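# Seat the paper roll's spindle in the plotter holders

## Task

Put the paper roll into the plotter so that, viewed from the front, both ends of its spindle rest in their seats (the notch just behind each holder's ledge), with the blue end on the left side. The roll must not topple or finish at a slant, or the task fails.

## Robot and tools

ROBOT. An omnidirectional wheeled base carries a column about 1.7 m high. A carriage rides up and down it (joint lift_m) and holds two six-joint arms (left and right), each ending in a five-finger hand. The arm bases sit near 0.57 m + lift_m above the floor, and carriage parts hang about 0.15 m lower. A hand point can reach 0.78 m from its shoulder but only about 0.4 m beneath its arm base; straight fingers extend 0.07 m past it. The parked arm pose is joints 1-6 = 0, 0.05, 0.05, 1.45, 0, 0; parked, the robot is about 0.85 m wide and 0.65 m long.

FRAMES. Base frame: metres, origin on the floor below the base centre, x forward, y left, z up. The left_hand and right_hand readings are each hand's point in this frame; they tend to read higher than the truth, especially at long reach. Odometry frame: the base frame as it was at scene start; base_odometry counts wheel rotation only (slip looks like travel), heading in rad, left positive, -3.142 to 3.142.

CAMERAS. carriage_camera (fixed, looks forward and about 20 degrees down), left_wrist_camera and right_wrist_camera (on each wrist's little-finger side, aimed at the hand point). Names usable in cameras lists: these three or "all".

move. One action per call. "base" holds exactly one relative offset from where the base last reported itself: translate_m (forward +, -2 to 2 m), strafe_m (left +, -2 to 2 m) or rotate_rad (counter-clockwise/left +, -6.3 to 6.3 rad). "joints" is a single flat object, keyed by joint name, covering both arms, the lift and both hands; every value is an absolute target, not an offset. lift_m 0 to 1 m. Per arm (left_ or right_): joint1_rad -2.617 to 3.054 (yaw about vertical, 0 forward, + left); joint2_rad 0 to 3.141 (shoulder: 0 upper arm back and level, 1.57 up, 3.14 forward); joint3_rad 0 to 3.141 (elbow, 0 folded, 3.14 straight); joint4_rad -1.57 to 1.57 (wrist pitch, + lifts fingertips); joint5_rad -1.57 to 1.57 (wrist yaw, + swings fingertips right); joint6_rad -2.094 to 2.094 (roll about the finger direction, + clockwise seen from the forearm). With joints 5 and 6 at 0 a level palm faces down. Hand keys per side: _hand_little, _ring, _middle, _index, _thumb_bend (each -1 curled to +1 straight), _hand_thumb_turn (+1 beside palm, -1 opposite the fingers), _hand_force_limit (-1 to 1, meaning about 0 to 10 N at the fingertip, 15 N for thumb motors; starts at 0), _hand_speed (-0.96 to 1; near zero at -1, full from +0.48; starts at -0.8). Optional "speeds" caps this action only: translate_m/strafe_m 0.02-0.5 m/s, rotate_rad 0.05-1.57 rad/s, lift_m 0.08-0.27 m/s. "min_time_s" 0.1-8 s is a floor on each arm motion's duration; too short a value makes the arm rush and overshoot. "blocking" true (default) returns when everything rests; false returns in about 0.5 s while motion continues. Joints not named keep their earlier targets. An action times out after 14 s. Unknown keys make the call invalid; out-of-range values get it refused, and a refusal or an uncommanded stop cancels the remaining robot calls of that reply.

Other tools. wait: seconds 0-10, returns state, ends early once motion rests. stop: brakes your running motions (the base coasts first). zoom_image: camera plus region [x0, y0, x1, y1] in pixels of that camera's newest 504x504 image, at most 504 each way. show_instructions: shows the reference pages. finished_scene: optional scene 1; ends the scene for good, so the roll must already be correctly seated and stable.

RESULTS. "move" reads done or the worst status. base_status/joint_status per motion: moving, done (base: wheels turned the full amount), off_target (resting short, may still push), contact_stop or time_out (target dropped, holding), not_followed (arm withheld to avoid self or arm-arm collision; "joint command not followed" appears), limit_stop_at_motor_heat. "pictures" gives image order. on_its_own lists uncommanded behaviour ("held at" is a target). <side>_hand_stopped_by gives six words for little, ring, middle, index, thumb_bend, thumb_turn: moving, target, force, stalled, fault. <side>_<motor>_load_n is fingertip force in N, + when pushed open; a lost grip shows as loads near 0. motor_effort is percent of maximum with peak in brackets; a falling lift effort while lowering means a hand or load is resting on something. Joint torques (N m) and Motor temperatures are listed per arm in joint order. MOTOR HOT appears at 75 °C; at 100 °C that arm goes limp for 30-60 s (OVER-TEMPERATURE FAULT).

GRIPPING. A finger motor moves only when its target changes, stops at the target or at the force limit, then locks. For gentle holds use hand_speed -0.94 or lower. To grip harder, raise force_limit and send a more-closed target; to release, send a more-open one. Thumb turned to -1 lets the hand wrap items about 0.035-0.065 m thick.

AVOID. Arms colliding or pressing on each other (can end the scene). Tipping: risky with carriage high, arms extended or loaded, or pulling on held objects; a rising hand z without commands signals a lean. Arms left stretched or loaded while thinking overheat; park them. Arms have no contact stop and spring forward when freed. Backing under a table edge can topple the robot; after a base contact_stop, back off about 0.2 m rather than repeating the drive. Don't drop the roll, release it while moving, or strike the plotter hard. Arm paths bow off the straight line, so unfold clear of objects and approach in small steps.

Each tool is called after "Call:" as name(argument=value, ...), one argument or row to a line, values as JSON.

Reference images:

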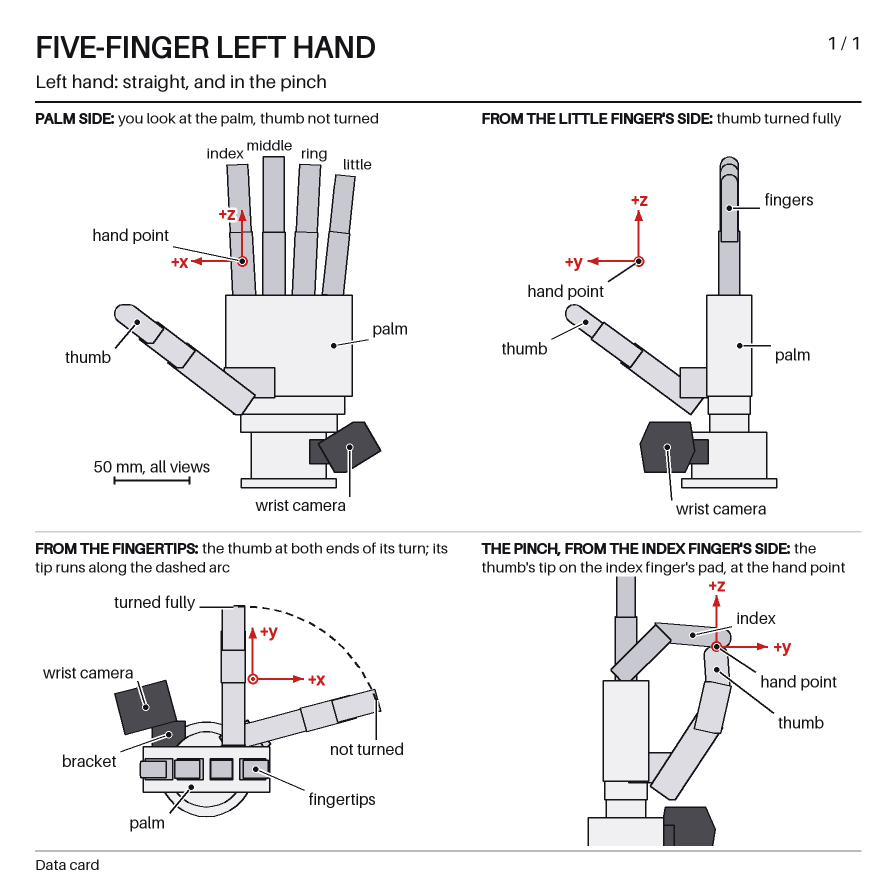

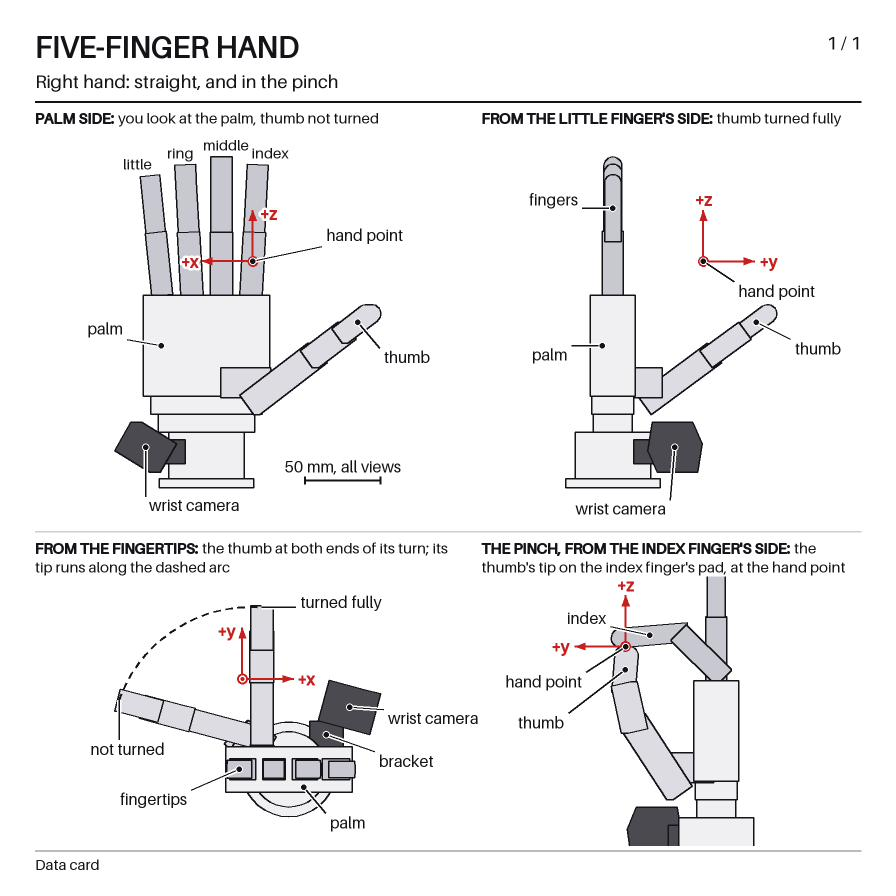

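## Session

Call:
move(
)

Scene clock: 0.00 s.
Joint torques (N m): no reading
Motor temperatures (°C): left_arm=[27 32 31 29 28 27] | right_arm=[26 28 29 31 29 28]
base_odometry: x=+0.000 y=+0.000 heading=+0.000
base_status: not commanded
joint_positions: lift_m=+0.300 left_joint1_rad=-0.009 left_joint2_rad=+0.034 left_joint3_rad=+0.036 left_joint4_rad=+1.463 left_joint5_rad=+0.011 left_joint6_rad=+0.031 right_joint1_rad=+0.016 right_joint2_rad=+0.041 right_joint3_rad=+0.041 right_joint4_rad=+1.498 right_joint5_rad=+0.037 right_joint6_rad=-0.015 left_hand_little=+1.000 left_hand_ring=+1.000 left_hand_middle=+1.000 left_hand_index=+1.000 left_hand_thumb_turn=+1.000 left_hand_thumb_bend=+1.000 left_hand_force_limit=+0.000 left_hand_speed=-0.800 right_hand_little=+1.000 right_hand_ring=+1.000 right_hand_middle=+1.000 right_hand_index=+1.000 right_hand_thumb_turn=+1.000 right_hand_thumb_bend=+1.000 right_hand_force_limit=+0.000 right_hand_speed=-0.800
joint_status: not commanded
left_hand_stopped_by: target,target,target,target,target,target
right_hand_stopped_by: target,target,target,target,target,target
left_little_load_n: 0.0
left_ring_load_n: 0.0
left_middle_load_n: -0.5
left_index_load_n: 0.0
left_thumb_bend_load_n: 0.0
left_thumb_turn_load_n: 0.0
right_little_load_n: 0.0
right_ring_load_n: 0.0
right_middle_load_n: 0.0
right_index_load_n: 0.0
right_thumb_bend_load_n: 0.0
right_thumb_turn_load_n: 0.0
motor_effort: lift_m=+29 drive_wheels=+2
left_hand: x=+0.3087 y=+0.2857 z=+1.2859 quat_wxyz=(+0.714, -0.033, +0.042, -0.699) (m; base frame)
right_hand: x=+0.2997 y=-0.2937 z=+1.2916 quat_wxyz=(+0.706, -0.013, +0.039, -0.707) (m; base frame)
pictures: carriage_camera, left_wrist_camera, right_wrist_camera

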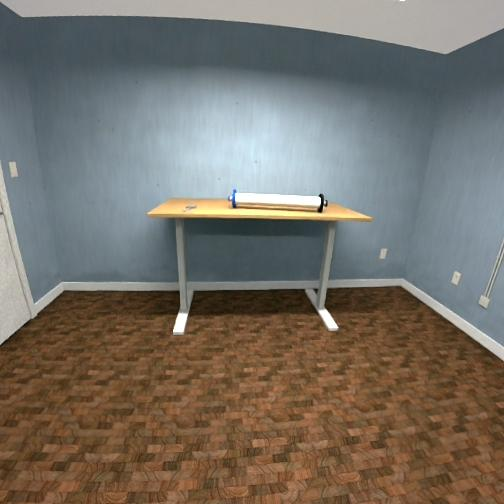

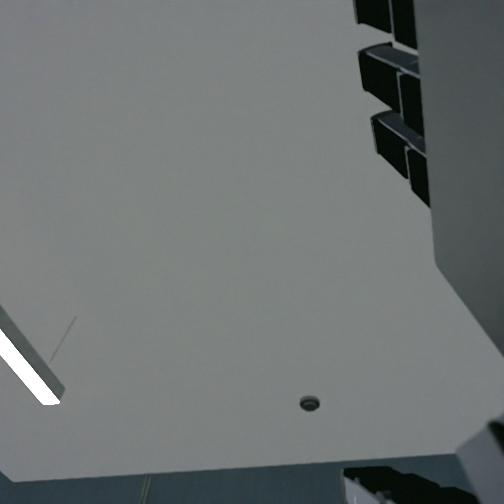

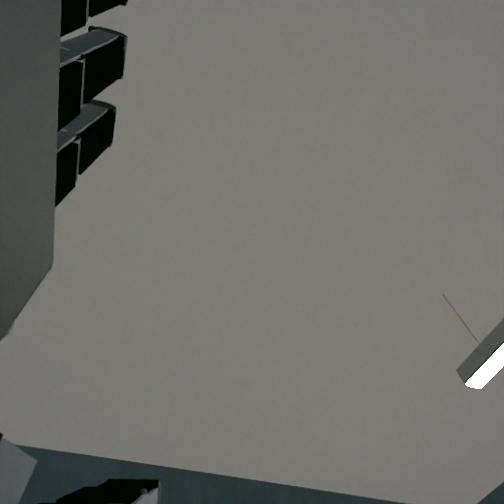

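Call:
zoom_image(
  camera="carriage_camera",
  region=[140, 170, 380, 240],
)

Call:
move(
  base={"rotate_rad": 3.1416},
  speeds={"rotate_rad": 0.8},
  cameras=["carriage_camera"],
)

Scaled by 2.100 from the camera's 504x504 image, which has a finer 720x720 frame.

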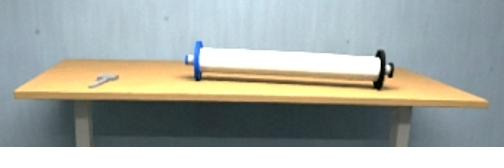

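Scene clock: 5.40 s.
Joint torques (N m): left_arm=[-0.46 3.18 4.68 -0.04 0.04 -0.01] | right_arm=[0.35 4.08 5.65 -0.17 0.07 0.02]
move: done
base_odometry: x=+0.000 y=+0.000 heading=+3.141
base_status: done
joint_positions: lift_m=+0.300 left_joint1_rad=-0.009 left_joint2_rad=+0.034 left_joint3_rad=+0.036 left_joint4_rad=+1.463 left_joint5_rad=+0.011 left_joint6_rad=+0.031 right_joint1_rad=+0.016 right_joint2_rad=+0.041 right_joint3_rad=+0.041 right_joint4_rad=+1.497 right_joint5_rad=+0.037 right_joint6_rad=-0.015 left_hand_little=+1.000 left_hand_ring=+1.000 left_hand_middle=+1.000 left_hand_index=+1.000 left_hand_thumb_turn=+1.000 left_hand_thumb_bend=+1.000 left_hand_force_limit=+0.000 left_hand_speed=-0.800 right_hand_little=+1.000 right_hand_ring=+1.000 right_hand_middle=+1.000 right_hand_index=+1.000 right_hand_thumb_turn=+1.000 right_hand_thumb_bend=+1.000 right_hand_force_limit=+0.000 right_hand_speed=-0.800
joint_status: not commanded
left_hand_stopped_by: target,target,target,target,target,target
right_hand_stopped_by: target,target,target,target,target,target
left_little_load_n: 0.0
left_ring_load_n: 0.0
left_middle_load_n: 0.0
left_index_load_n: 0.0
left_thumb_bend_load_n: 0.0
left_thumb_turn_load_n: 0.0
right_little_load_n: 0.0
right_ring_load_n: 0.0
right_middle_load_n: 0.0
right_index_load_n: 0.0
right_thumb_bend_load_n: 0.0
right_thumb_turn_load_n: 0.0
motor_effort: lift_m=+29(29) drive_wheels=+7(18)
left_hand: x=+0.3087 y=+0.2857 z=+1.2859 quat_wxyz=(+0.714, -0.033, +0.042, -0.699) (m; base frame)
right_hand: x=+0.2999 y=-0.2937 z=+1.2915 quat_wxyz=(+0.706, -0.013, +0.039, -0.707) (m; base frame)
pictures: carriage_camera

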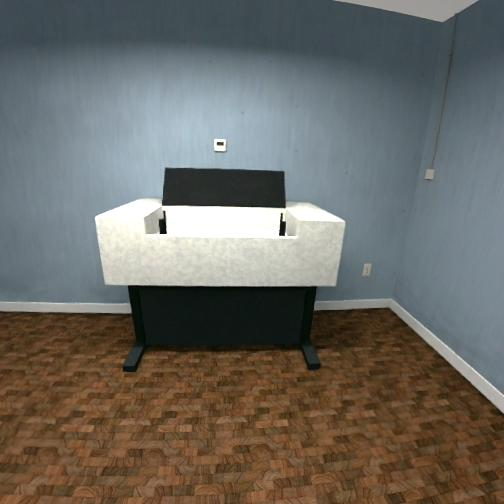

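Call:
zoom_image(
  camera="carriage_camera",
  region=[90, 160, 350, 300],
)

Call:
zoom_image(
  camera="carriage_camera",
  region=[150, 190, 220, 250],
)

Call:
zoom_image(
  camera="carriage_camera",
  region=[230, 190, 300, 250],
)

Scaled by 1.938 from the camera's 504x504 image, which has a finer 720x720 frame.

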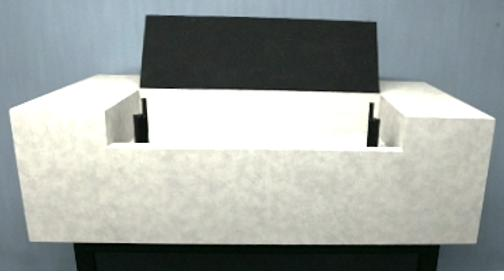

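Scaled by 7.200 from the camera's 504x504 image, which has a finer 720x720 frame.

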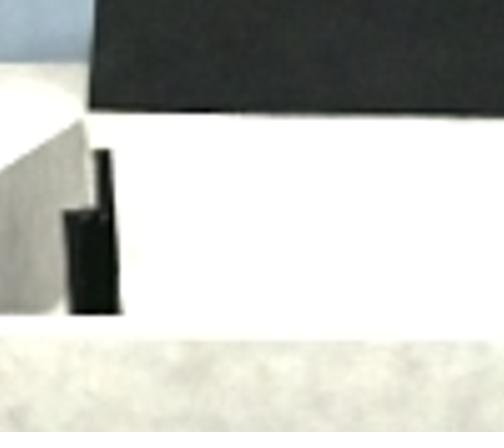

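Scaled by 7.200 from the camera's 504x504 image, which has a finer 720x720 frame.

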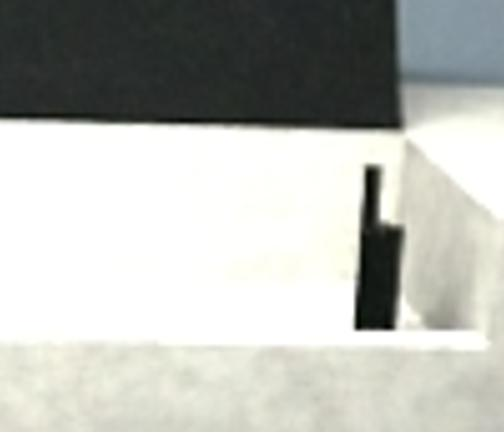

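Call:
move(
  base={"translate_m": 0.5},
  joints={"lift_m": 0.7},
  cameras=["carriage_camera"],
)

Call:
zoom_image(
  camera="carriage_camera",
  region=[0, 200, 504, 504],
)

Scene clock: 9.87 s.
Joint torques (N m): left_arm=[-0.36 3.1 4.66 -0.08 0.07 -0.02] | right_arm=[0.31 4.18 5.67 -0.14 0.07 0.03]
move: done
base_odometry: x=-0.500 y=-0.001 heading=-3.141
base_status: done
joint_positions: lift_m=+0.700 left_joint1_rad=-0.009 left_joint2_rad=+0.034 left_joint3_rad=+0.036 left_joint4_rad=+1.460 left_joint5_rad=+0.011 left_joint6_rad=+0.031 right_joint1_rad=+0.016 right_joint2_rad=+0.041 right_joint3_rad=+0.041 right_joint4_rad=+1.496 right_joint5_rad=+0.037 right_joint6_rad=-0.015 left_hand_little=+1.000 left_hand_ring=+1.000 left_hand_middle=+1.000 left_hand_index=+1.000 left_hand_thumb_turn=+1.000 left_hand_thumb_bend=+1.000 left_hand_force_limit=+0.000 left_hand_speed=-0.800 right_hand_little=+1.000 right_hand_ring=+1.000 right_hand_middle=+1.000 right_hand_index=+1.000 right_hand_thumb_turn=+1.000 right_hand_thumb_bend=+1.000 right_hand_force_limit=+0.000 right_hand_speed=-0.800
joint_status: all done
left_hand_stopped_by: target,target,target,target,target,target
right_hand_stopped_by: target,target,target,target,target,target
left_little_load_n: 0.0
left_ring_load_n: 0.0
left_middle_load_n: 0.0
left_index_load_n: 0.0
left_thumb_bend_load_n: 0.0
left_thumb_turn_load_n: 0.0
right_little_load_n: 0.0
right_ring_load_n: 0.0
right_middle_load_n: 0.0
right_index_load_n: 0.0
right_thumb_bend_load_n: 0.0
right_thumb_turn_load_n: 0.0
motor_effort: lift_m=+28(34) drive_wheels=-8(23)
left_hand: x=+0.3095 y=+0.2857 z=+1.6857 quat_wxyz=(+0.713, -0.034, +0.043, -0.699) (m; base frame)
right_hand: x=+0.3002 y=-0.2937 z=+1.6914 quat_wxyz=(+0.706, -0.014, +0.039, -0.707) (m; base frame)
pictures: carriage_camera
camera_calibration:
carriage_camera: T_world_to_cam=[[0.00638788, -0.999074, 0.0425513, -0.075106], [-0.334526, -0.0422355, -0.94144, 1.61684], [0.942365, -0.00822071, -0.334486, 0.410966], [0, 0, 0, 1]] pos_world=[0.154074, -0.00337017, 1.66281]

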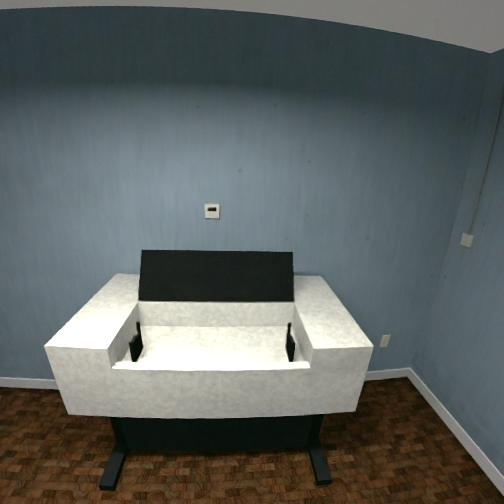

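Scaled by 1.000.

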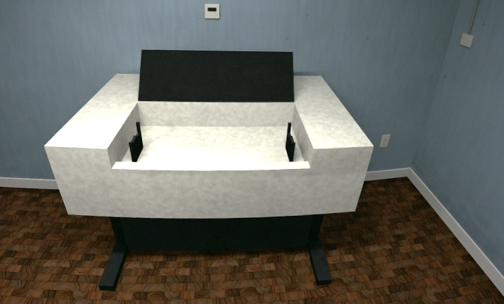

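Call:
zoom_image(
  camera="carriage_camera",
  region=[100, 300, 180, 380],
)

Call:
zoom_image(
  camera="carriage_camera",
  region=[250, 300, 330, 380],
)

Scaled by 6.300 from the camera's 504x504 image, which has a finer 720x720 frame.

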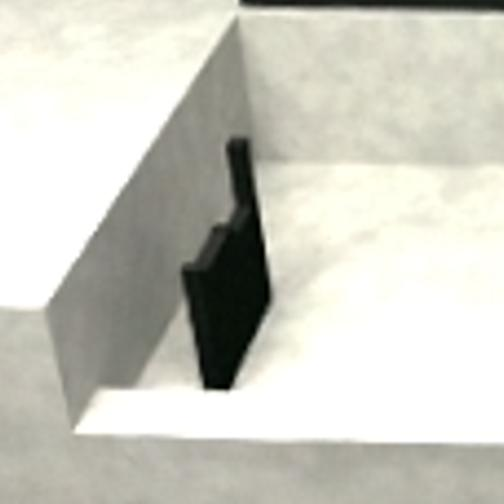

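Scaled by 6.300 from the camera's 504x504 image, which has a finer 720x720 frame.

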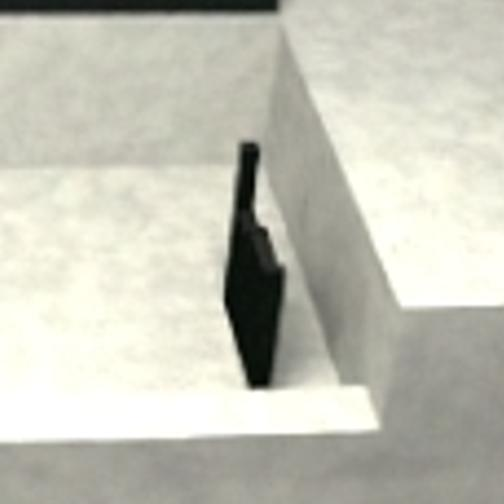

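Call:
move(
  base={"translate_m": 0.33},
  speeds={"translate_m": 0.25},
  joints={"lift_m": 0.5},
  cameras=["carriage_camera"],
)

Call:
zoom_image(
  camera="carriage_camera",
  region=[0, 250, 200, 450],
)

Call:
zoom_image(
  camera="carriage_camera",
  region=[250, 250, 450, 450],
)

Scene clock: 13.67 s.
Joint torques (N m): left_arm=[-0.57 3.28 4.78 -0.08 0.05 -0.03] | right_arm=[0.36 4.05 5.68 -0.19 0.06 0.03]
move: done
base_odometry: x=-0.830 y=-0.001 heading=-3.140
base_status: done
joint_positions: lift_m=+0.500 left_joint1_rad=-0.009 left_joint2_rad=+0.034 left_joint3_rad=+0.036 left_joint4_rad=+1.462 left_joint5_rad=+0.011 left_joint6_rad=+0.031 right_joint1_rad=+0.016 right_joint2_rad=+0.041 right_joint3_rad=+0.041 right_joint4_rad=+1.499 right_joint5_rad=+0.037 right_joint6_rad=-0.015 left_hand_little=+1.000 left_hand_ring=+1.000 left_hand_middle=+1.000 left_hand_index=+1.000 left_hand_thumb_turn=+1.000 left_hand_thumb_bend=+1.000 left_hand_force_limit=+0.000 left_hand_speed=-0.800 right_hand_little=+1.000 right_hand_ring=+1.000 right_hand_middle=+1.000 right_hand_index=+1.000 right_hand_thumb_turn=+1.000 right_hand_thumb_bend=+1.000 right_hand_force_limit=+0.000 right_hand_speed=-0.800
joint_status: all done
left_hand_stopped_by: target,target,target,target,target,target
right_hand_stopped_by: target,target,target,target,target,target
left_little_load_n: 0.0
left_ring_load_n: 0.0
left_middle_load_n: 0.0
left_index_load_n: 0.0
left_thumb_bend_load_n: 0.0
left_thumb_turn_load_n: 0.0
right_little_load_n: 0.0
right_ring_load_n: 0.0
right_middle_load_n: 0.0
right_index_load_n: 0.0
right_thumb_bend_load_n: 0.0
right_thumb_turn_load_n: -0.5
motor_effort: lift_m=+28(29) drive_wheels=-7(20)
left_hand: x=+0.3090 y=+0.2857 z=+1.4859 quat_wxyz=(+0.714, -0.033, +0.043, -0.699) (m; base frame)
right_hand: x=+0.2996 y=-0.2937 z=+1.4916 quat_wxyz=(+0.706, -0.013, +0.038, -0.707) (m; base frame)
pictures: carriage_camera
camera_calibration:
carriage_camera: T_world_to_cam=[[0.00638788, -0.999074, 0.0425513, -0.0665957], [-0.334526, -0.0422355, -0.94144, 1.42855], [0.942365, -0.00822071, -0.334486, 0.344068], [0, 0, 0, 1]] pos_world=[0.154074, -0.00337017, 1.46281]

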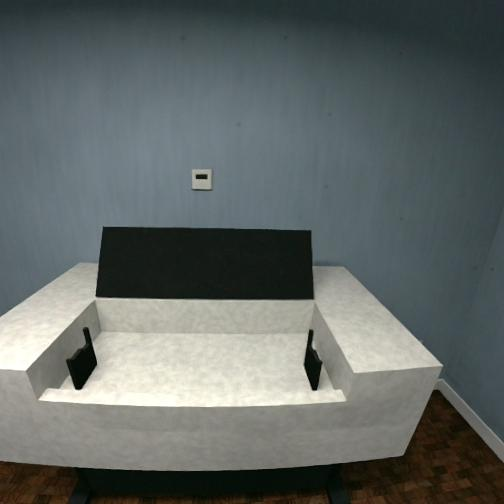

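Scaled by 2.520 from the camera's 504x504 image, which has a finer 720x720 frame.

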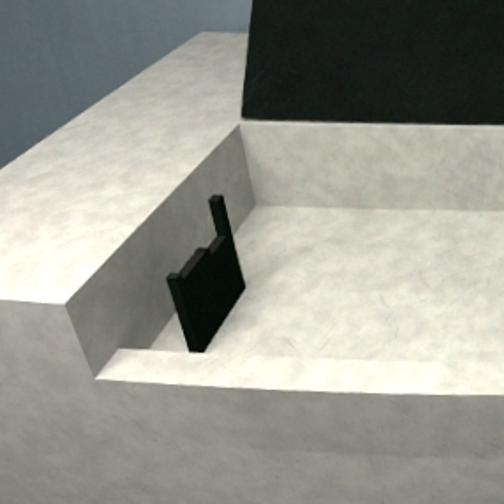

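Scaled by 2.520 from the camera's 504x504 image, which has a finer 720x720 frame.

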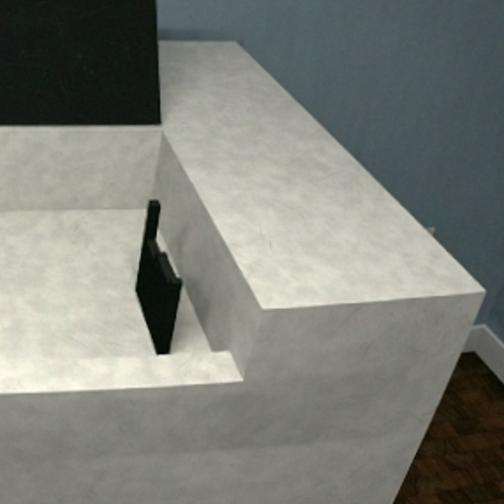

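Call:
zoom_image(
  camera="carriage_camera",
  region=[60, 320, 110, 400],
)

Call:
zoom_image(
  camera="carriage_camera",
  region=[290, 320, 340, 400],
)

Scaled by 6.300 from the camera's 504x504 image, which has a finer 720x720 frame.

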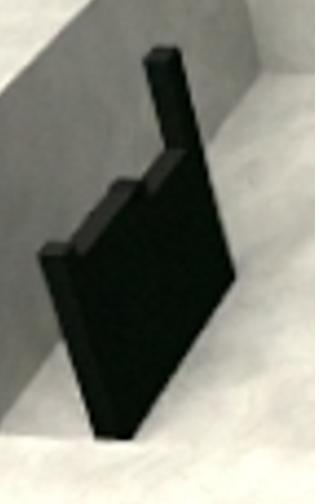

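Scaled by 6.300 from the camera's 504x504 image, which has a finer 720x720 frame.

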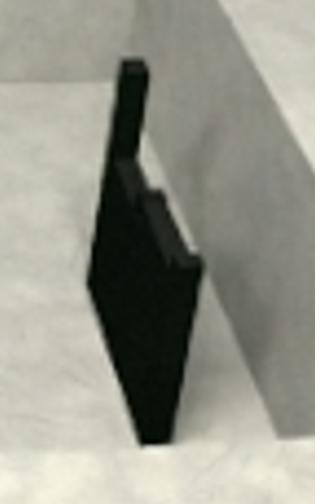

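Call:
move(
  base={"rotate_rad": 3.14},
  joints={"lift_m": 0.7},
)

Call:
move(
  base={"translate_m": 1.43},
  cameras=["carriage_camera"],
)

Call:
zoom_image(
  camera="carriage_camera",
  region=[100, 240, 400, 440],
)

Scene clock: 23.73 s.
Joint torques (N m): left_arm=[-0.55 3.15 4.55 -0.05 0.11 0] | right_arm=[0.42 4.15 5.7 -0.11 0.07 0.03]
move: done
base_odometry: x=-0.830 y=-0.001 heading=+0.000
base_status: done
joint_positions: lift_m=+0.700 left_joint1_rad=-0.009 left_joint2_rad=+0.034 left_joint3_rad=+0.036 left_joint4_rad=+1.458 left_joint5_rad=+0.011 left_joint6_rad=+0.031 right_joint1_rad=+0.016 right_joint2_rad=+0.041 right_joint3_rad=+0.041 right_joint4_rad=+1.493 right_joint5_rad=+0.037 right_joint6_rad=-0.015 left_hand_little=+1.000 left_hand_ring=+1.000 left_hand_middle=+1.000 left_hand_index=+1.000 left_hand_thumb_turn=+1.000 left_hand_thumb_bend=+1.000 left_hand_force_limit=+0.000 left_hand_speed=-0.800 right_hand_little=+1.000 right_hand_ring=+1.000 right_hand_middle=+1.000 right_hand_index=+1.000 right_hand_thumb_turn=+1.000 right_hand_thumb_bend=+1.000 right_hand_force_limit=+0.000 right_hand_speed=-0.800
joint_status: all done
left_hand_stopped_by: target,target,target,target,target,target
right_hand_stopped_by: target,target,target,target,target,target
left_little_load_n: 0.0
left_ring_load_n: 0.0
left_middle_load_n: 0.0
left_index_load_n: 0.0
left_thumb_bend_load_n: 0.0
left_thumb_turn_load_n: 0.0
right_little_load_n: 0.0
right_ring_load_n: 0.0
right_middle_load_n: -0.5
right_index_load_n: 0.0
right_thumb_bend_load_n: 0.0
right_thumb_turn_load_n: 0.0
motor_effort: lift_m=+28(35) drive_wheels=+8(18)
left_hand: x=+0.3099 y=+0.2857 z=+1.6855 quat_wxyz=(+0.713, -0.034, +0.044, -0.698) (m; base frame)
right_hand: x=+0.3012 y=-0.2937 z=+1.6911 quat_wxyz=(+0.706, -0.015, +0.041, -0.707) (m; base frame)
pictures: none

Scene clock: 28.90 s.
Joint torques (N m): left_arm=[-0.43 3 4.53 -0.03 0.11 -0.03] | right_arm=[0.32 4.12 5.63 -0.15 0.08 0.01]
move: done
base_odometry: x=+0.600 y=+0.000 heading=+0.001
base_status: done
joint_positions: lift_m=+0.700 left_joint1_rad=-0.009 left_joint2_rad=+0.034 left_joint3_rad=+0.036 left_joint4_rad=+1.459 left_joint5_rad=+0.011 left_joint6_rad=+0.031 right_joint1_rad=+0.016 right_joint2_rad=+0.041 right_joint3_rad=+0.041 right_joint4_rad=+1.496 right_joint5_rad=+0.037 right_joint6_rad=-0.015 left_hand_little=+1.000 left_hand_ring=+1.000 left_hand_middle=+1.000 left_hand_index=+1.000 left_hand_thumb_turn=+1.000 left_hand_thumb_bend=+1.000 left_hand_force_limit=+0.000 left_hand_speed=-0.800 right_hand_little=+1.000 right_hand_ring=+1.000 right_hand_middle=+1.000 right_hand_index=+1.000 right_hand_thumb_turn=+1.000 right_hand_thumb_bend=+1.000 right_hand_force_limit=+0.000 right_hand_speed=-0.800
joint_status: not commanded
left_hand_stopped_by: target,target,target,target,target,target
right_hand_stopped_by: target,target,target,target,target,target
left_little_load_n: 0.0
left_ring_load_n: 0.0
left_middle_load_n: 0.0
left_index_load_n: 0.0
left_thumb_bend_load_n: 0.0
left_thumb_turn_load_n: 0.0
right_little_load_n: 0.0
right_ring_load_n: 0.0
right_middle_load_n: 0.0
right_index_load_n: 0.0
right_thumb_bend_load_n: 0.0
right_thumb_turn_load_n: 0.0
motor_effort: lift_m=+28(29) drive_wheels=-8(25)
left_hand: x=+0.3098 y=+0.2857 z=+1.6856 quat_wxyz=(+0.713, -0.034, +0.044, -0.698) (m; base frame)
right_hand: x=+0.3002 y=-0.2937 z=+1.6914 quat_wxyz=(+0.706, -0.014, +0.039, -0.707) (m; base frame)
pictures: carriage_camera
camera_calibration:
carriage_camera: T_world_to_cam=[[0.00638788, -0.999074, 0.0425513, -0.075106], [-0.334526, -0.0422355, -0.94144, 1.61684], [0.942365, -0.00822071, -0.334486, 0.410966], [0, 0, 0, 1]] pos_world=[0.154074, -0.00337017, 1.66281]

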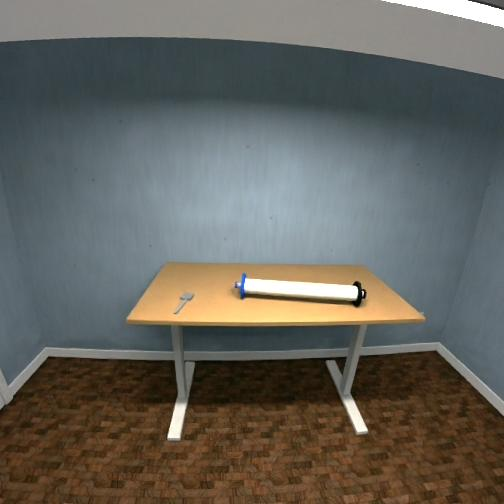

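Scaled by 1.680 from the camera's 504x504 image, which has a finer 720x720 frame.

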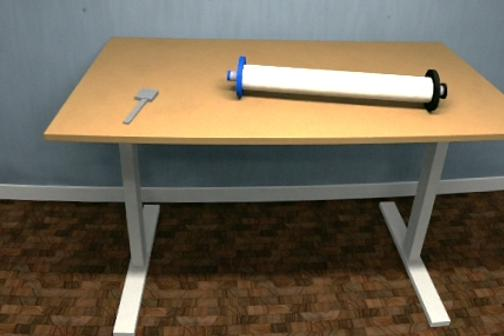

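Call:
move(
  base={"rotate_rad": -0.068},
)

Call:
move(
  base={"strafe_m": -0.226},
)

Call:
move(
  base={"translate_m": 0.5},
  speeds={"translate_m": 0.3},
  cameras=["carriage_camera"],
)

Call:
zoom_image(
  camera="carriage_camera",
  region=[80, 280, 260, 440],
)

Call:
zoom_image(
  camera="carriage_camera",
  region=[240, 280, 420, 440],
)

Scene clock: 39.43 s.
Joint torques (N m): left_arm=[-0.14 3.15 4.51 -0.03 0.07 0.01] | right_arm=[0.43 4.18 5.55 -0.16 0.07 0.01]
move: done
base_odometry: x=+0.600 y=+0.000 heading=-0.067
base_status: done
joint_positions: lift_m=+0.700 left_joint1_rad=-0.009 left_joint2_rad=+0.034 left_joint3_rad=+0.036 left_joint4_rad=+1.460 left_joint5_rad=+0.011 left_joint6_rad=+0.031 right_joint1_rad=+0.016 right_joint2_rad=+0.041 right_joint3_rad=+0.041 right_joint4_rad=+1.496 right_joint5_rad=+0.037 right_joint6_rad=-0.015 left_hand_little=+1.000 left_hand_ring=+1.000 left_hand_middle=+1.000 left_hand_index=+1.000 left_hand_thumb_turn=+1.000 left_hand_thumb_bend=+1.000 left_hand_force_limit=+0.000 left_hand_speed=-0.800 right_hand_little=+1.000 right_hand_ring=+1.000 right_hand_middle=+1.000 right_hand_index=+1.000 right_hand_thumb_turn=+1.000 right_hand_thumb_bend=+1.000 right_hand_force_limit=+0.000 right_hand_speed=-0.800
joint_status: not commanded
left_hand_stopped_by: target,target,target,target,target,target
right_hand_stopped_by: target,target,target,target,target,target
left_little_load_n: 0.0
left_ring_load_n: 0.0
left_middle_load_n: 0.0
left_index_load_n: 0.0
left_thumb_bend_load_n: 0.0
left_thumb_turn_load_n: 0.0
right_little_load_n: 0.0
right_ring_load_n: 0.0
right_middle_load_n: 0.0
right_index_load_n: 0.0
right_thumb_bend_load_n: 0.0
right_thumb_turn_load_n: 0.0
motor_effort: lift_m=+28(29) drive_wheels=-5(12)
left_hand: x=+0.3096 y=+0.2857 z=+1.6856 quat_wxyz=(+0.713, -0.034, +0.043, -0.699) (m; base frame)
right_hand: x=+0.3002 y=-0.2937 z=+1.6914 quat_wxyz=(+0.706, -0.014, +0.039, -0.707) (m; base frame)
pictures: none

Scene clock: 41.73 s.
Joint torques (N m): left_arm=[-0.4 3.12 4.56 0.01 0.11 0.04] | right_arm=[0.28 4.12 5.61 -0.17 0.07 0.02]
move: done
base_odometry: x=+0.585 y=-0.225 heading=-0.067
base_status: done
joint_positions: lift_m=+0.700 left_joint1_rad=-0.009 left_joint2_rad=+0.034 left_joint3_rad=+0.036 left_joint4_rad=+1.460 left_joint5_rad=+0.011 left_joint6_rad=+0.031 right_joint1_rad=+0.016 right_joint2_rad=+0.041 right_joint3_rad=+0.041 right_joint4_rad=+1.497 right_joint5_rad=+0.037 right_joint6_rad=-0.015 left_hand_little=+1.000 left_hand_ring=+1.000 left_hand_middle=+1.000 left_hand_index=+1.000 left_hand_thumb_turn=+1.000 left_hand_thumb_bend=+1.000 left_hand_force_limit=+0.000 left_hand_speed=-0.800 right_hand_little=+1.000 right_hand_ring=+1.000 right_hand_middle=+1.000 right_hand_index=+1.000 right_hand_thumb_turn=+1.000 right_hand_thumb_bend=+1.000 right_hand_force_limit=+0.000 right_hand_speed=-0.800
joint_status: not commanded
left_hand_stopped_by: target,target,target,target,target,target
right_hand_stopped_by: target,target,target,target,target,target
left_little_load_n: 0.0
left_ring_load_n: 0.0
left_middle_load_n: 0.0
left_index_load_n: 0.0
left_thumb_bend_load_n: 0.0
left_thumb_turn_load_n: 0.0
right_little_load_n: 0.0
right_ring_load_n: 0.0
right_middle_load_n: 0.0
right_index_load_n: 0.0
right_thumb_bend_load_n: 0.0
right_thumb_turn_load_n: 0.0
motor_effort: lift_m=+29(29) drive_wheels=+2(15)
left_hand: x=+0.3095 y=+0.2858 z=+1.6857 quat_wxyz=(+0.714, -0.034, +0.043, -0.698) (m; base frame)
right_hand: x=+0.3001 y=-0.2937 z=+1.6915 quat_wxyz=(+0.706, -0.014, +0.039, -0.707) (m; base frame)
pictures: none

Scene clock: 45.00 s.
Joint torques (N m): left_arm=[-0.44 3.15 4.57 0 0.06 -0.06] | right_arm=[0.35 4.19 5.71 -0.17 0.06 0.01]
move: done
base_odometry: x=+1.084 y=-0.259 heading=-0.067
base_status: done
joint_positions: lift_m=+0.700 left_joint1_rad=-0.009 left_joint2_rad=+0.034 left_joint3_rad=+0.036 left_joint4_rad=+1.460 left_joint5_rad=+0.011 left_joint6_rad=+0.031 right_joint1_rad=+0.016 right_joint2_rad=+0.041 right_joint3_rad=+0.041 right_joint4_rad=+1.496 right_joint5_rad=+0.037 right_joint6_rad=-0.015 left_hand_little=+1.000 left_hand_ring=+1.000 left_hand_middle=+1.000 left_hand_index=+1.000 left_hand_thumb_turn=+1.000 left_hand_thumb_bend=+1.000 left_hand_force_limit=+0.000 left_hand_speed=-0.800 right_hand_little=+1.000 right_hand_ring=+1.000 right_hand_middle=+1.000 right_hand_index=+1.000 right_hand_thumb_turn=+1.000 right_hand_thumb_bend=+1.000 right_hand_force_limit=+0.000 right_hand_speed=-0.800
joint_status: not commanded
left_hand_stopped_by: target,target,target,target,target,target
right_hand_stopped_by: target,target,target,target,target,target
left_little_load_n: 0.0
left_ring_load_n: 0.0
left_middle_load_n: 0.0
left_index_load_n: 0.0
left_thumb_bend_load_n: 0.0
left_thumb_turn_load_n: 0.0
right_little_load_n: 0.0
right_ring_load_n: 0.0
right_middle_load_n: 0.0
right_index_load_n: 0.0
right_thumb_bend_load_n: 0.0
right_thumb_turn_load_n: 0.0
motor_effort: lift_m=+28(29) drive_wheels=-4(14)
left_hand: x=+0.3095 y=+0.2858 z=+1.6857 quat_wxyz=(+0.714, -0.034, +0.043, -0.698) (m; base frame)
right_hand: x=+0.3002 y=-0.2937 z=+1.6914 quat_wxyz=(+0.706, -0.014, +0.039, -0.707) (m; base frame)
pictures: carriage_camera
camera_calibration:
carriage_camera: T_world_to_cam=[[0.00638788, -0.999074, 0.0425513, -0.075106], [-0.334526, -0.0422355, -0.94144, 1.61684], [0.942365, -0.00822071, -0.334486, 0.410966], [0, 0, 0, 1]] pos_world=[0.154074, -0.00337017, 1.66281]

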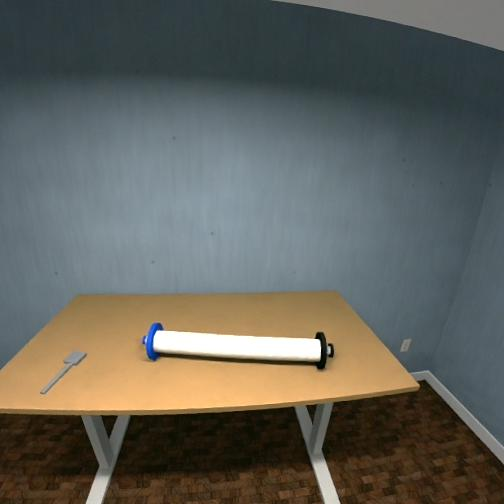

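Scaled by 2.800 from the camera's 504x504 image, which has a finer 720x720 frame.

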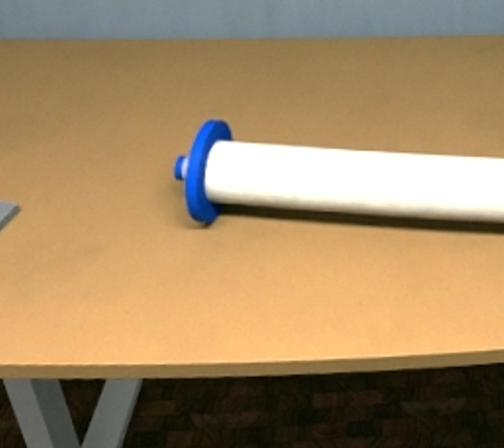

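Scaled by 2.800 from the camera's 504x504 image, which has a finer 720x720 frame.

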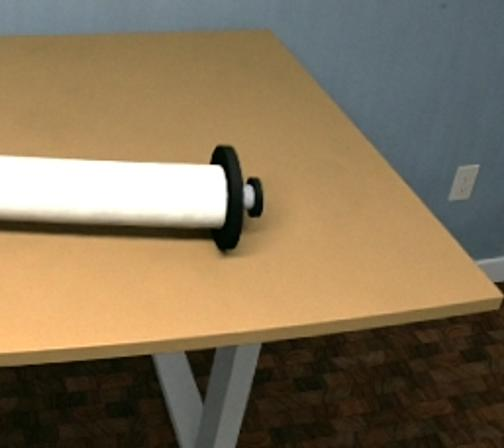

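Call:
zoom_image(
  camera="carriage_camera",
  region=[132, 312, 182, 372],
)

Call:
zoom_image(
  camera="carriage_camera",
  region=[294, 322, 344, 382],
)

Scaled by 8.400 from the camera's 504x504 image, which has a finer 720x720 frame.

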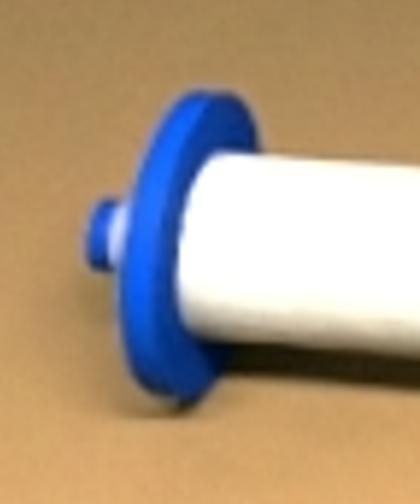

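Scaled by 8.400 from the camera's 504x504 image, which has a finer 720x720 frame.

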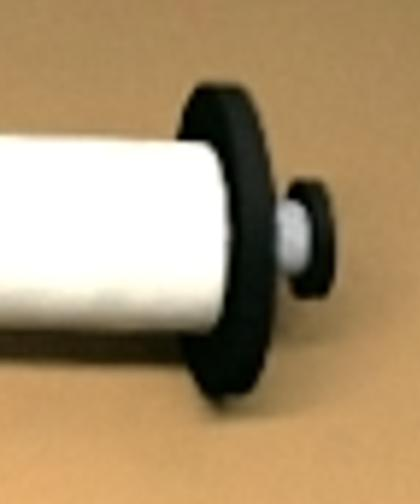

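Call:
move(
  joints={"left_joint1_rad": 0, "left_joint2_rad": 1.57, "left_joint3_rad": 1.57, "left_joint4_rad": 0, "left_joint5_rad": 0, "left_joint6_rad": 0, "right_joint1_rad": 0, "right_joint2_rad": 1.2, "right_joint3_rad": 0.9, "right_joint4_rad": -1.27, "right_joint5_rad": 0, "right_joint6_rad": 0},
  cameras=["all"],
)

Scene clock: 67.57 s.
Joint torques (N m): left_arm=[-0.12 -5.76 8.75 1.81 -0.05 -0.17] | right_arm=[-0.1 -1.52 7.99 0.11 0.04 0.12]
move: done
base_odometry: x=+1.084 y=-0.259 heading=-0.067
base_status: not commanded
joint_positions: lift_m=+0.700 left_joint1_rad=-0.005 left_joint2_rad=+1.562 left_joint3_rad=+1.539 left_joint4_rad=+0.017 left_joint5_rad=+0.011 left_joint6_rad=+0.010 right_joint1_rad=+0.006 right_joint2_rad=+1.195 right_joint3_rad=+0.875 right_joint4_rad=-1.262 right_joint5_rad=+0.008 right_joint6_rad=-0.011 left_hand_little=+1.000 left_hand_ring=+1.000 left_hand_middle=+1.000 left_hand_index=+1.000 left_hand_thumb_turn=+1.000 left_hand_thumb_bend=+1.000 left_hand_force_limit=+0.000 left_hand_speed=-0.800 right_hand_little=+1.000 right_hand_ring=+1.000 right_hand_middle=+1.000 right_hand_index=+1.000 right_hand_thumb_turn=+1.000 right_hand_thumb_bend=+1.000 right_hand_force_limit=+0.000 right_hand_speed=-0.800
joint_status: all done
left_hand_stopped_by: target,target,target,target,target,target
right_hand_stopped_by: target,target,target,target,target,target
left_little_load_n: 0.0
left_ring_load_n: 0.0
left_middle_load_n: 0.0
left_index_load_n: 0.0
left_thumb_bend_load_n: 0.0
left_thumb_turn_load_n: -0.5
right_little_load_n: 0.0
right_ring_load_n: 0.0
right_middle_load_n: 0.0
right_index_load_n: 0.0
right_thumb_bend_load_n: 0.0
right_thumb_turn_load_n: 0.0
motor_effort: lift_m=+28(29) drive_wheels=-4(6)
left_hand: x=+0.7501 y=+0.2824 z=+1.6128 quat_wxyz=(+0.497, -0.495, +0.508, -0.500) (m; base frame)
right_hand: x=+0.3296 y=-0.2886 z=+1.3142 quat_wxyz=(-0.007, -0.713, +0.701, +0.001) (m; base frame)
pictures: carriage_camera, left_wrist_camera, right_wrist_camera
camera_calibration:
carriage_camera: T_world_to_cam=[[0.00638788, -0.999074, 0.0425513, -0.075106], [-0.334526, -0.0422355, -0.94144, 1.61684], [0.942365, -0.00822071, -0.334486, 0.410966], [0, 0, 0, 1]] pos_world=[0.154074, -0.00337017, 1.66281]
left_wrist_camera: T_world_to_cam=[[-0.0273812, -0.306867, 0.951358, -1.43048], [-0.54564, -0.792841, -0.271441, 1.06971], [0.837572, -0.526531, -0.14573, -0.12724], [0, 0, 0, 1]] pos_world=[0.651079, 0.342146, 1.63271]
right_wrist_camera: T_world_to_cam=[[-0.957655, -0.287871, 0.00525324, 0.226275], [-0.240486, 0.809787, 0.535173, -0.396838], [-0.158315, 0.511248, -0.844726, 1.42613], [0, 0, 0, 1]] pos_world=[0.347037, -0.342616, 1.41588]

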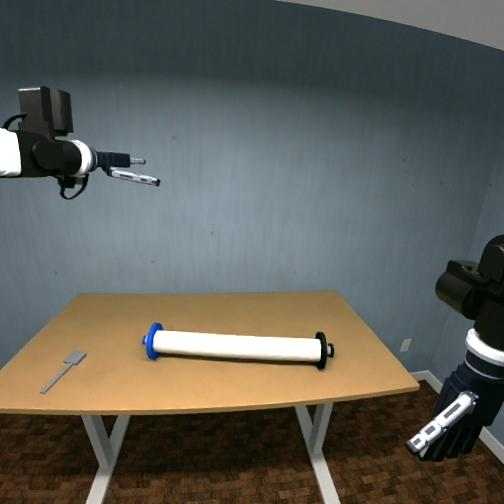

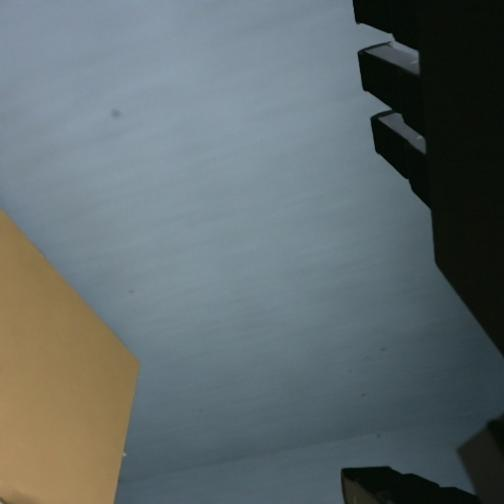

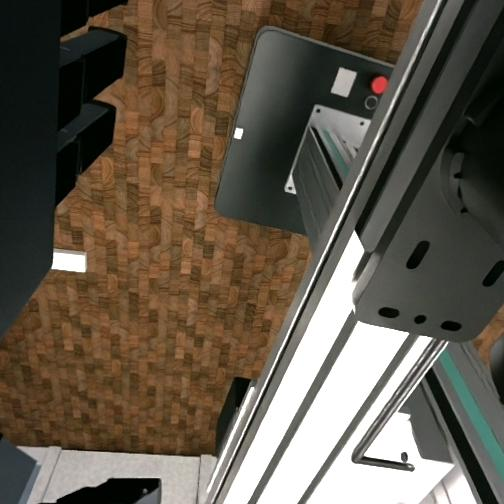

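Call:
move(
  joints={"lift_m": 0.9, "left_joint1_rad": -0.2, "left_joint2_rad": 2.47, "left_joint3_rad": 1.47, "left_joint4_rad": -0.83, "left_joint5_rad": 0, "left_joint6_rad": -0.19, "right_joint1_rad": 0.2, "right_joint2_rad": 2.47, "right_joint3_rad": 1.47, "right_joint4_rad": -0.83, "right_joint5_rad": 0, "right_joint6_rad": 0.19},
  cameras=["all"],
  base={"rotate_rad": -0.025},
)

Scene clock: 73.33 s.
Joint torques (N m): left_arm=[-0.57 -8.42 2.5 -0.24 -0.01 -0.1] | right_arm=[0.68 -10.02 5.27 -0.36 0.02 0.11]
Motor temperatures (°C): left_arm=[27 34 36 29 28 26] | right_arm=[25 29 31 30 29 28]
move: done
base_odometry: x=+1.084 y=-0.259 heading=-0.091
base_status: done
joint_positions: lift_m=+0.900 left_joint1_rad=-0.196 left_joint2_rad=+2.456 left_joint3_rad=+1.482 left_joint4_rad=-0.819 left_joint5_rad=+0.009 left_joint6_rad=-0.179 right_joint1_rad=+0.196 right_joint2_rad=+2.471 right_joint3_rad=+1.453 right_joint4_rad=-0.836 right_joint5_rad=+0.007 right_joint6_rad=+0.178 left_hand_little=+1.000 left_hand_ring=+1.000 left_hand_middle=+1.000 left_hand_index=+1.000 left_hand_thumb_turn=+1.000 left_hand_thumb_bend=+1.000 left_hand_force_limit=+0.000 left_hand_speed=-0.800 right_hand_little=+1.000 right_hand_ring=+1.000 right_hand_middle=+1.000 right_hand_index=+1.000 right_hand_thumb_turn=+1.000 right_hand_thumb_bend=+1.000 right_hand_force_limit=+0.000 right_hand_speed=-0.800
joint_status: all done
left_hand_stopped_by: target,target,target,target,target,target
right_hand_stopped_by: target,target,target,target,target,target
left_little_load_n: 0.0
left_ring_load_n: 0.0
left_middle_load_n: 0.0
left_index_load_n: 0.0
left_thumb_bend_load_n: 0.0
left_thumb_turn_load_n: 0.0
right_little_load_n: 0.5
right_ring_load_n: 0.0
right_middle_load_n: 0.0
right_index_load_n: 0.0
right_thumb_bend_load_n: 0.0
right_thumb_turn_load_n: 0.0
motor_effort: lift_m=+29(34) drive_wheels=-8(12)
left_hand: x=+0.5051 y=+0.2172 z=+1.3053 quat_wxyz=(-0.066, -0.697, +0.708, +0.089) (m; base frame)
right_hand: x=+0.4857 y=-0.2242 z=+1.3008 quat_wxyz=(-0.118, -0.707, +0.693, +0.077) (m; base frame)
pictures: carriage_camera, left_wrist_camera, right_wrist_camera
camera_calibration:
carriage_camera: T_world_to_cam=[[0.00638788, -0.999074, 0.0425513, -0.0836162], [-0.334526, -0.0422355, -0.94144, 1.80512], [0.942365, -0.00822071, -0.334486, 0.477863], [0, 0, 0, 1]] pos_world=[0.154074, -0.00337017, 1.86281]
left_wrist_camera: T_world_to_cam=[[0.931636, -0.309927, -0.189733, -0.158984], [-0.160238, -0.818982, 0.550993, -0.461637], [-0.326155, -0.482923, -0.812655, 1.44758], [0, 0, 0, 1]] pos_world=[0.54628, 0.271725, 1.40058]
right_wrist_camera: T_world_to_cam=[[-0.920404, -0.281642, 0.271172, 0.0316819], [-0.0983891, 0.838123, 0.536535, -0.468686], [-0.378386, 0.467149, -0.799122, 1.44428], [0, 0, 0, 1]] pos_world=[0.529544, -0.272957, 1.39703]

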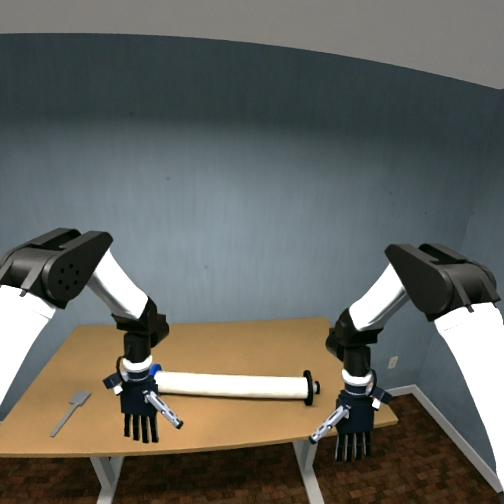

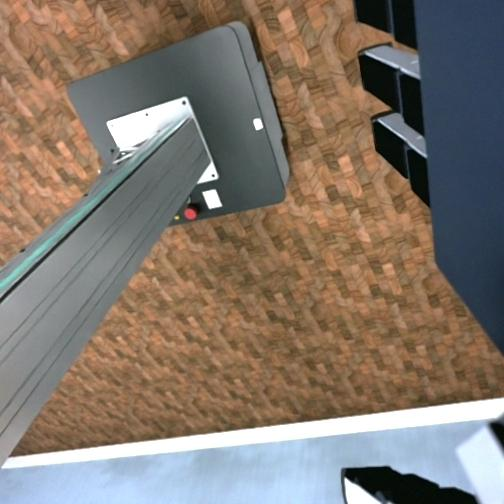

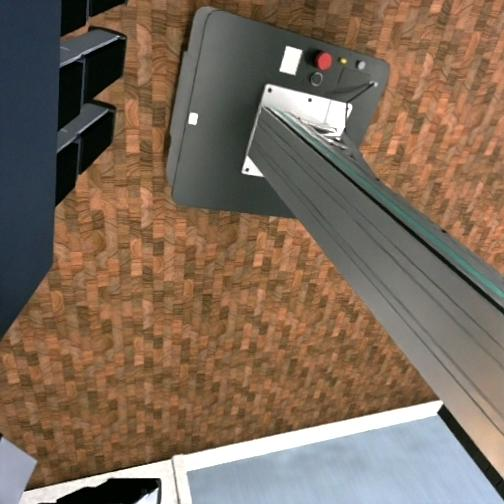

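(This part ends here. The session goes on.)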